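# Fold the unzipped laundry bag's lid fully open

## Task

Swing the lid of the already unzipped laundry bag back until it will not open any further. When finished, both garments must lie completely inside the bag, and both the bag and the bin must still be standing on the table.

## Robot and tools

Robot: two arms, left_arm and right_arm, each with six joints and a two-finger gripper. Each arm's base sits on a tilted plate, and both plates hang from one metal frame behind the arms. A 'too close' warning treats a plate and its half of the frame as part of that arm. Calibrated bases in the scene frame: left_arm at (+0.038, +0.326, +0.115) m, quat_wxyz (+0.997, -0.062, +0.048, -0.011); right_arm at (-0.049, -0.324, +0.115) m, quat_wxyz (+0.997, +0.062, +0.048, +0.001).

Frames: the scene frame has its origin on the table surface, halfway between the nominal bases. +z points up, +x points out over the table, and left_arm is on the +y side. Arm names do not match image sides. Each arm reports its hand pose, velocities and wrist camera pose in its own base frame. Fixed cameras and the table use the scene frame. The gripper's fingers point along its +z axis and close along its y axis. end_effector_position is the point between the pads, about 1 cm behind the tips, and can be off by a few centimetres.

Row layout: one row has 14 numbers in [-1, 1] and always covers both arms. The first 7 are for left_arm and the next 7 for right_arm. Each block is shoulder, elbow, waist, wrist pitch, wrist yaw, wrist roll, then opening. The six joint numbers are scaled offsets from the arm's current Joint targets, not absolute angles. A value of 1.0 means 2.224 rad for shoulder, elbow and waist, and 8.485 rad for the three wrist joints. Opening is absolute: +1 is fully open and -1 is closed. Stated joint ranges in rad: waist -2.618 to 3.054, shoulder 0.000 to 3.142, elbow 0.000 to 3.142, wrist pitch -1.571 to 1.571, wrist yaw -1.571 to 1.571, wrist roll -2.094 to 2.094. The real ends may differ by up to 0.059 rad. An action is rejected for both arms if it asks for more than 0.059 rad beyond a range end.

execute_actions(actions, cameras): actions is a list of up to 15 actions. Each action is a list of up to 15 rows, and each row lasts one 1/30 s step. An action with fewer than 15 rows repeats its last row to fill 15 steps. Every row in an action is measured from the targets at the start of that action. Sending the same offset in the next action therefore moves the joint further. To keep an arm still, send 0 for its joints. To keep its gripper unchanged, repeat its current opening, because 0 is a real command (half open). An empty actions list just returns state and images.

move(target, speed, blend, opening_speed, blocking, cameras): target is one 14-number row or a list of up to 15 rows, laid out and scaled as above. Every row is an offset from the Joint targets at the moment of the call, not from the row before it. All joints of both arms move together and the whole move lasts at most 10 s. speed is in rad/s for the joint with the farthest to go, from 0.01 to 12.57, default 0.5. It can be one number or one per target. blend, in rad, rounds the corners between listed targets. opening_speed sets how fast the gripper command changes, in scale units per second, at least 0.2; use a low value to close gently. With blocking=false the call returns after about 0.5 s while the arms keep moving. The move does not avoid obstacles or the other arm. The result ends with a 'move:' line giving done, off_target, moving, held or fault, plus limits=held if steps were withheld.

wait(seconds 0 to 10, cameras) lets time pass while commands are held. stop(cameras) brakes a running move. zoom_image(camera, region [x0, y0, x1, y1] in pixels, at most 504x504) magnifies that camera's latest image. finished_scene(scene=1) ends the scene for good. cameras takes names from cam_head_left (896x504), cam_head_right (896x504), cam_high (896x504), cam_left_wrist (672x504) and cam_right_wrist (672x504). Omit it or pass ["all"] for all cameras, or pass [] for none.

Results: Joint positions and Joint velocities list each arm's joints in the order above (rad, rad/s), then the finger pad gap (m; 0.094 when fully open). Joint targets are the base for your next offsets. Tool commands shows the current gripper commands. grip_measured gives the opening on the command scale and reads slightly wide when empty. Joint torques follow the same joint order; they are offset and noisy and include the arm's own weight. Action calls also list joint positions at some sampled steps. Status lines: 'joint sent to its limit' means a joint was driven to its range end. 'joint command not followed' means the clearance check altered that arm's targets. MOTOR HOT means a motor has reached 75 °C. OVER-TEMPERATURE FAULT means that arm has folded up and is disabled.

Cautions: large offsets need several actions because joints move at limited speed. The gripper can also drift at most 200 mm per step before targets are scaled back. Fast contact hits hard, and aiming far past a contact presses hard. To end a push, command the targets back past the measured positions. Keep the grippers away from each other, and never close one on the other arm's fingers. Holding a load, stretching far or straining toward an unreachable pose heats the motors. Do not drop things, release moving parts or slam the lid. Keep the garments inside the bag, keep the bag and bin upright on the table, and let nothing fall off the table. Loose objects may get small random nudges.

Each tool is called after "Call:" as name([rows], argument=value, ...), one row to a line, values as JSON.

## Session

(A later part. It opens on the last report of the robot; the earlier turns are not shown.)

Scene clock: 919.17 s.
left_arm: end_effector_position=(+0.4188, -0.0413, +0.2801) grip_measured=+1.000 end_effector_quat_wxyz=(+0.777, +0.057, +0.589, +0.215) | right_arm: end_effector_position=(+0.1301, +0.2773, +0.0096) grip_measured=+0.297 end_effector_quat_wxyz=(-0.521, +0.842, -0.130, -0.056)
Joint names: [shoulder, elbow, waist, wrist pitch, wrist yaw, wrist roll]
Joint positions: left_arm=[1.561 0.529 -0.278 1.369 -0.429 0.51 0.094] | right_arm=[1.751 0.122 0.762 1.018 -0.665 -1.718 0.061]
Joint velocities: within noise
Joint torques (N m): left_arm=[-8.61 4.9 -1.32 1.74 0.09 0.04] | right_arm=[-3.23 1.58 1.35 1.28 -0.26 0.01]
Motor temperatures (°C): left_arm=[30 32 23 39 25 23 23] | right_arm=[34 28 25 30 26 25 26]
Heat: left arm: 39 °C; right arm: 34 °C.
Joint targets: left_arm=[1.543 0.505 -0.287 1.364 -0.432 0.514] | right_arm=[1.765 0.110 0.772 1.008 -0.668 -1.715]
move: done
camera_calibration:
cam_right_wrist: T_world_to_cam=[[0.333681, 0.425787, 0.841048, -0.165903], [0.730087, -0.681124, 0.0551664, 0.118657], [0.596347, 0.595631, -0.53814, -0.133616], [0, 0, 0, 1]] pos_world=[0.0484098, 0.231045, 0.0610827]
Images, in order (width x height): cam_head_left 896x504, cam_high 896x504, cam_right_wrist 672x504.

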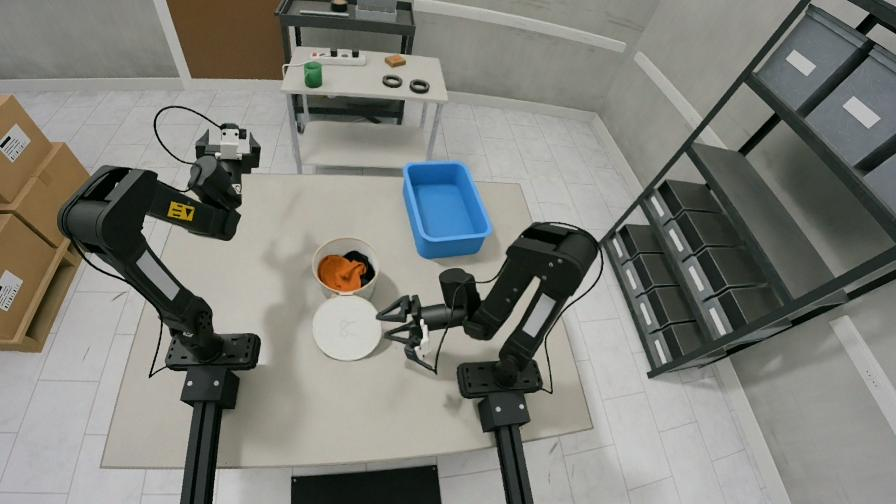

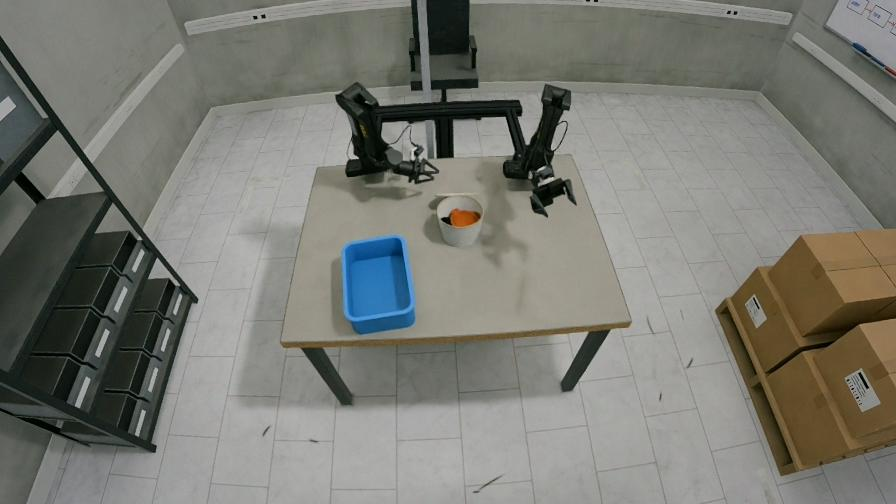

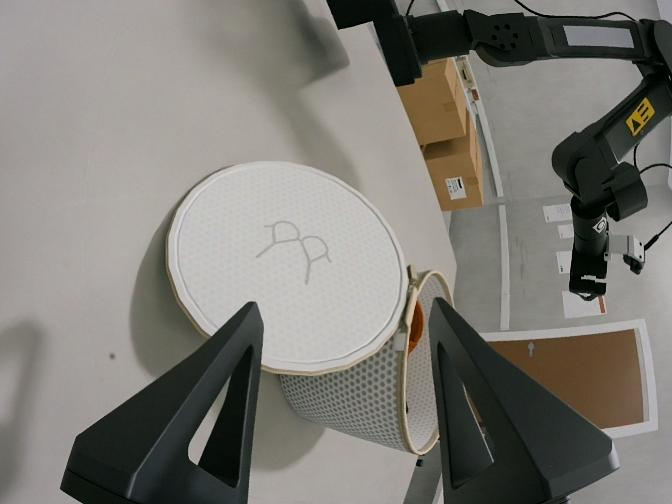

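Call:
move(target=[0,0,0,0,0,0, 1, 0,0,0.05,0,0,0,0.3], speed=0.2, cameras=["cam_right_wrist","cam_high","cam_head_left"])

Call:
zoom_image(camera="cam_head_left", region=[280, 220, 430, 370])

Scene clock: 932.13 s.
left_arm: end_effector_position=(+0.4188, -0.0413, +0.2801) grip_measured=+1.000 end_effector_quat_wxyz=(+0.777, +0.057, +0.589, +0.215) | right_arm: end_effector_position=(+0.0986, +0.2901, +0.0095) grip_measured=+0.297 end_effector_quat_wxyz=(-0.517, +0.848, -0.083, -0.084)
Joint names: [shoulder, elbow, waist, wrist pitch, wrist yaw, wrist roll]
Joint positions: left_arm=[1.561 0.529 -0.278 1.369 -0.429 0.51 0.094] | right_arm=[1.751 0.122 0.873 1.018 -0.664 -1.718 0.061]
Joint velocities: within noise
Joint torques (N m): left_arm=[-8.99 5.03 -1.35 1.67 0.11 0.08] | right_arm=[-3.18 1.69 1.31 1.29 -0.26 0.01]
Motor temperatures (°C): left_arm=[30 32 23 39 25 23 23] | right_arm=[34 28 25 30 26 25 25]
Heat: left arm: 39 °C; right arm: 34 °C.
Joint targets: left_arm=[1.543 0.505 -0.287 1.364 -0.432 0.514] | right_arm=[1.765 0.110 0.883 1.008 -0.669 -1.715]
move: done
camera_calibration:
cam_right_wrist: T_world_to_cam=[[0.284242, 0.460348, 0.841003, -0.165887], [0.800711, -0.596442, 0.0558563, 0.118651], [0.527323, 0.657523, -0.538139, -0.133608], [0, 0, 0, 1]] pos_world=[0.0226014, 0.234985, 0.0609841]
Images, in order (width x height): cam_head_left 896x504, cam_high 896x504, cam_right_wrist 672x504.

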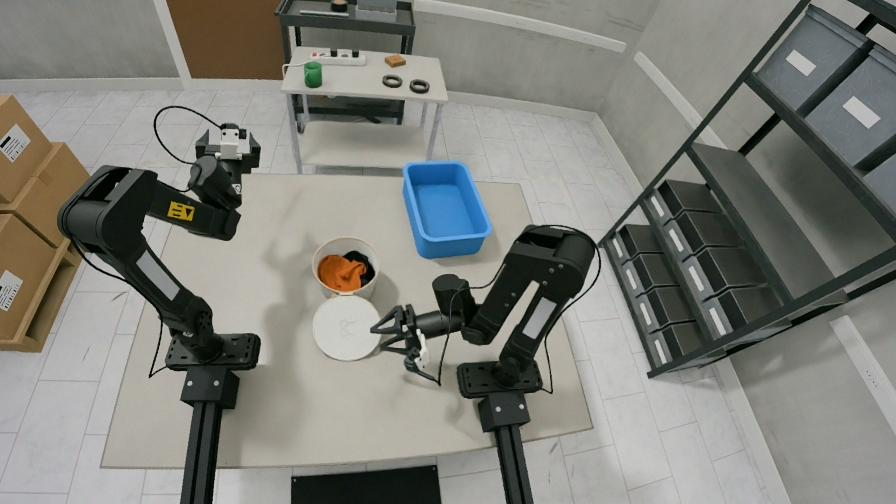

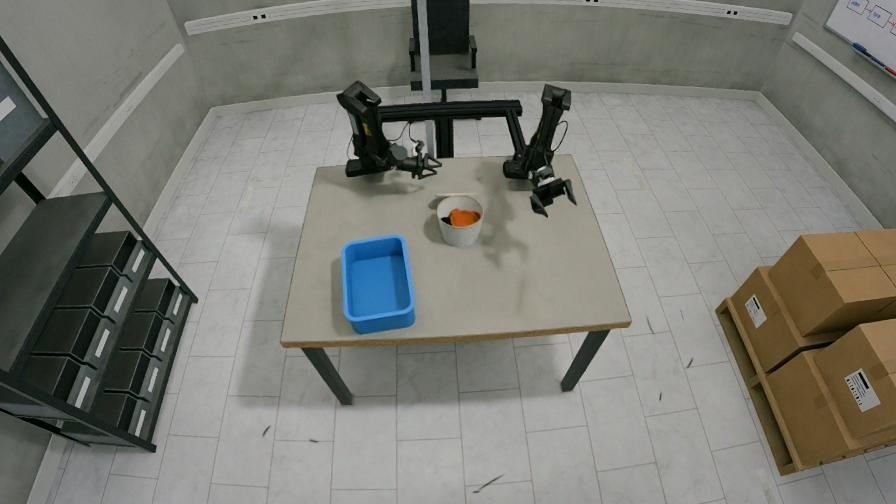

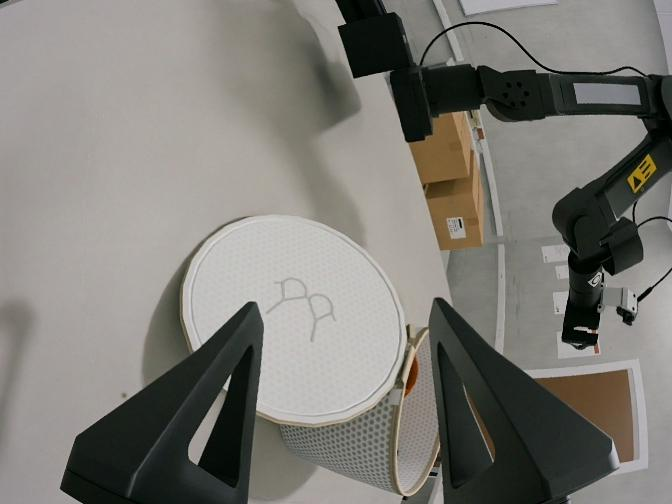

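Scaled by 3.360 from the camera's 896x504 image, which has a finer 1280x720 frame.

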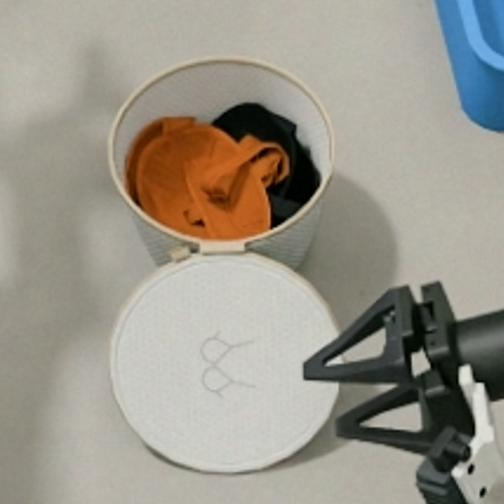

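Call:
move(target=[0,0,0,0,0,0, 1, -0.2,0,0.03,0,0,0,0.3], speed=0.6, cameras=["cam_right_wrist","cam_high","cam_head_left"])

Call:
zoom_image(camera="cam_high", region=[400, 150, 500, 250])

Scene clock: 952.13 s.
left_arm: end_effector_position=(+0.4188, -0.0413, +0.2801) grip_measured=+1.000 end_effector_quat_wxyz=(+0.777, +0.057, +0.589, +0.215) | right_arm: end_effector_position=(+0.0918, +0.3132, +0.1259) grip_measured=+0.297 end_effector_quat_wxyz=(-0.650, +0.759, +0.025, -0.005)
Joint names: [shoulder, elbow, waist, wrist pitch, wrist yaw, wrist roll]
Joint positions: left_arm=[1.561 0.529 -0.278 1.369 -0.429 0.51 0.094] | right_arm=[1.332 0.122 0.939 1.014 -0.663 -1.718 0.061]
Joint velocities: within noise
Joint torques (N m): left_arm=[-8.8 5.24 -1.33 1.63 0.13 0.04] | right_arm=[-3.71 3.81 1.11 1.46 -0.15 0.01]
Motor temperatures (°C): left_arm=[30 31 23 40 25 23 23] | right_arm=[33 28 25 31 26 25 24]
Heat: left arm: 40 °C; right arm: 33 °C.
Joint targets: left_arm=[1.543 0.505 -0.287 1.364 -0.432 0.514] | right_arm=[1.320 0.110 0.949 1.008 -0.669 -1.715]
move: done
camera_calibration:
cam_right_wrist: T_world_to_cam=[[0.0267598, 0.168738, 0.985298, -0.175707], [0.82217, -0.564369, 0.0743219, 0.117045], [0.568612, 0.808094, -0.153833, -0.181953], [0, 0, 0, 1]] pos_world=[0.0119318, 0.24274, 0.136435]
Images, in order (width x height): cam_head_left 896x504, cam_high 896x504, cam_right_wrist 672x504.

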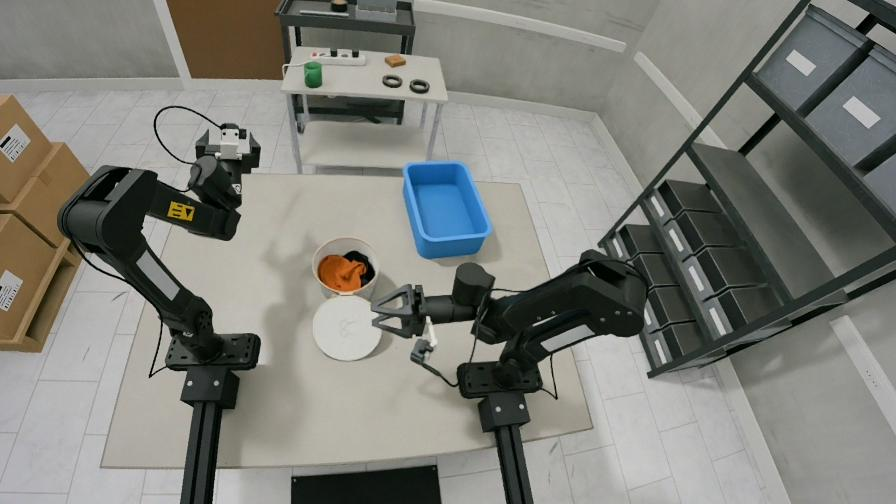

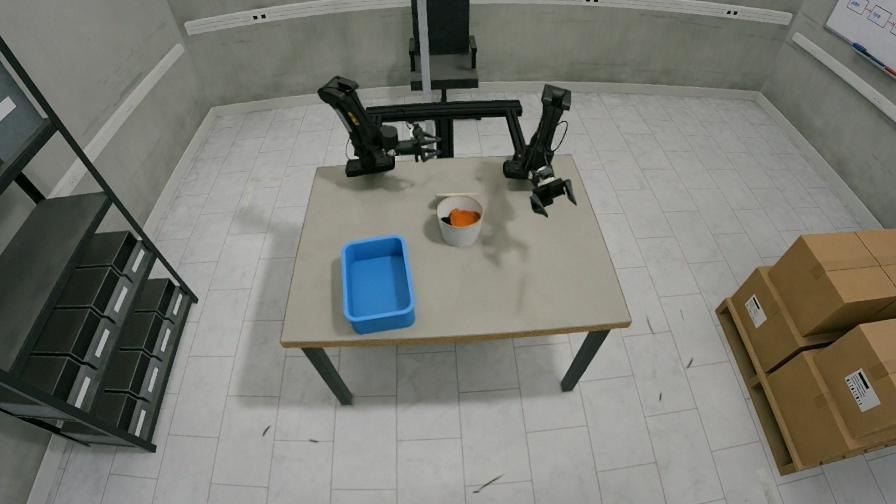

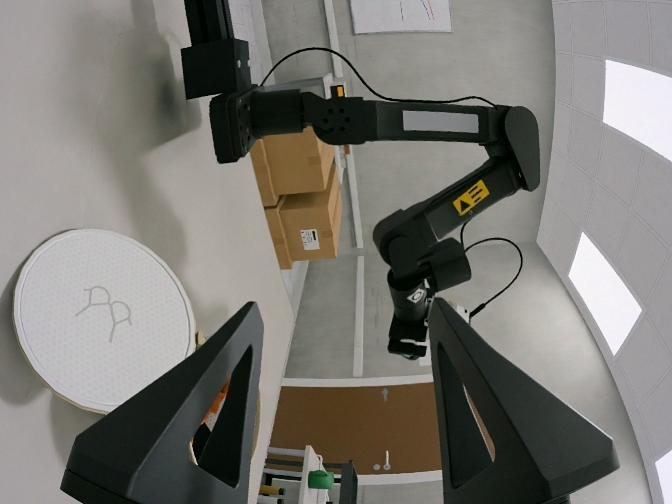

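Scaled by 5.040 from the camera's 896x504 image, which has a finer 1280x720 frame.

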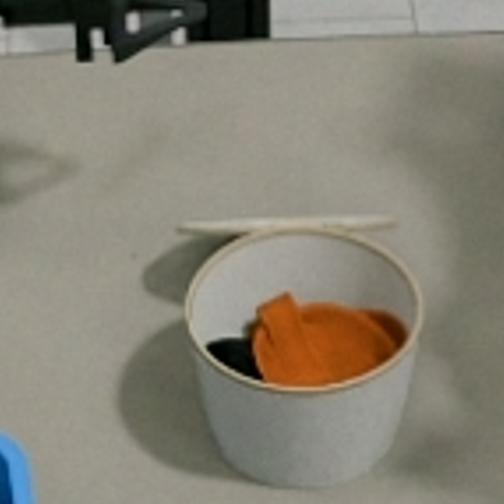

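Call:
finished_scene()

The scene is finished: the task was done.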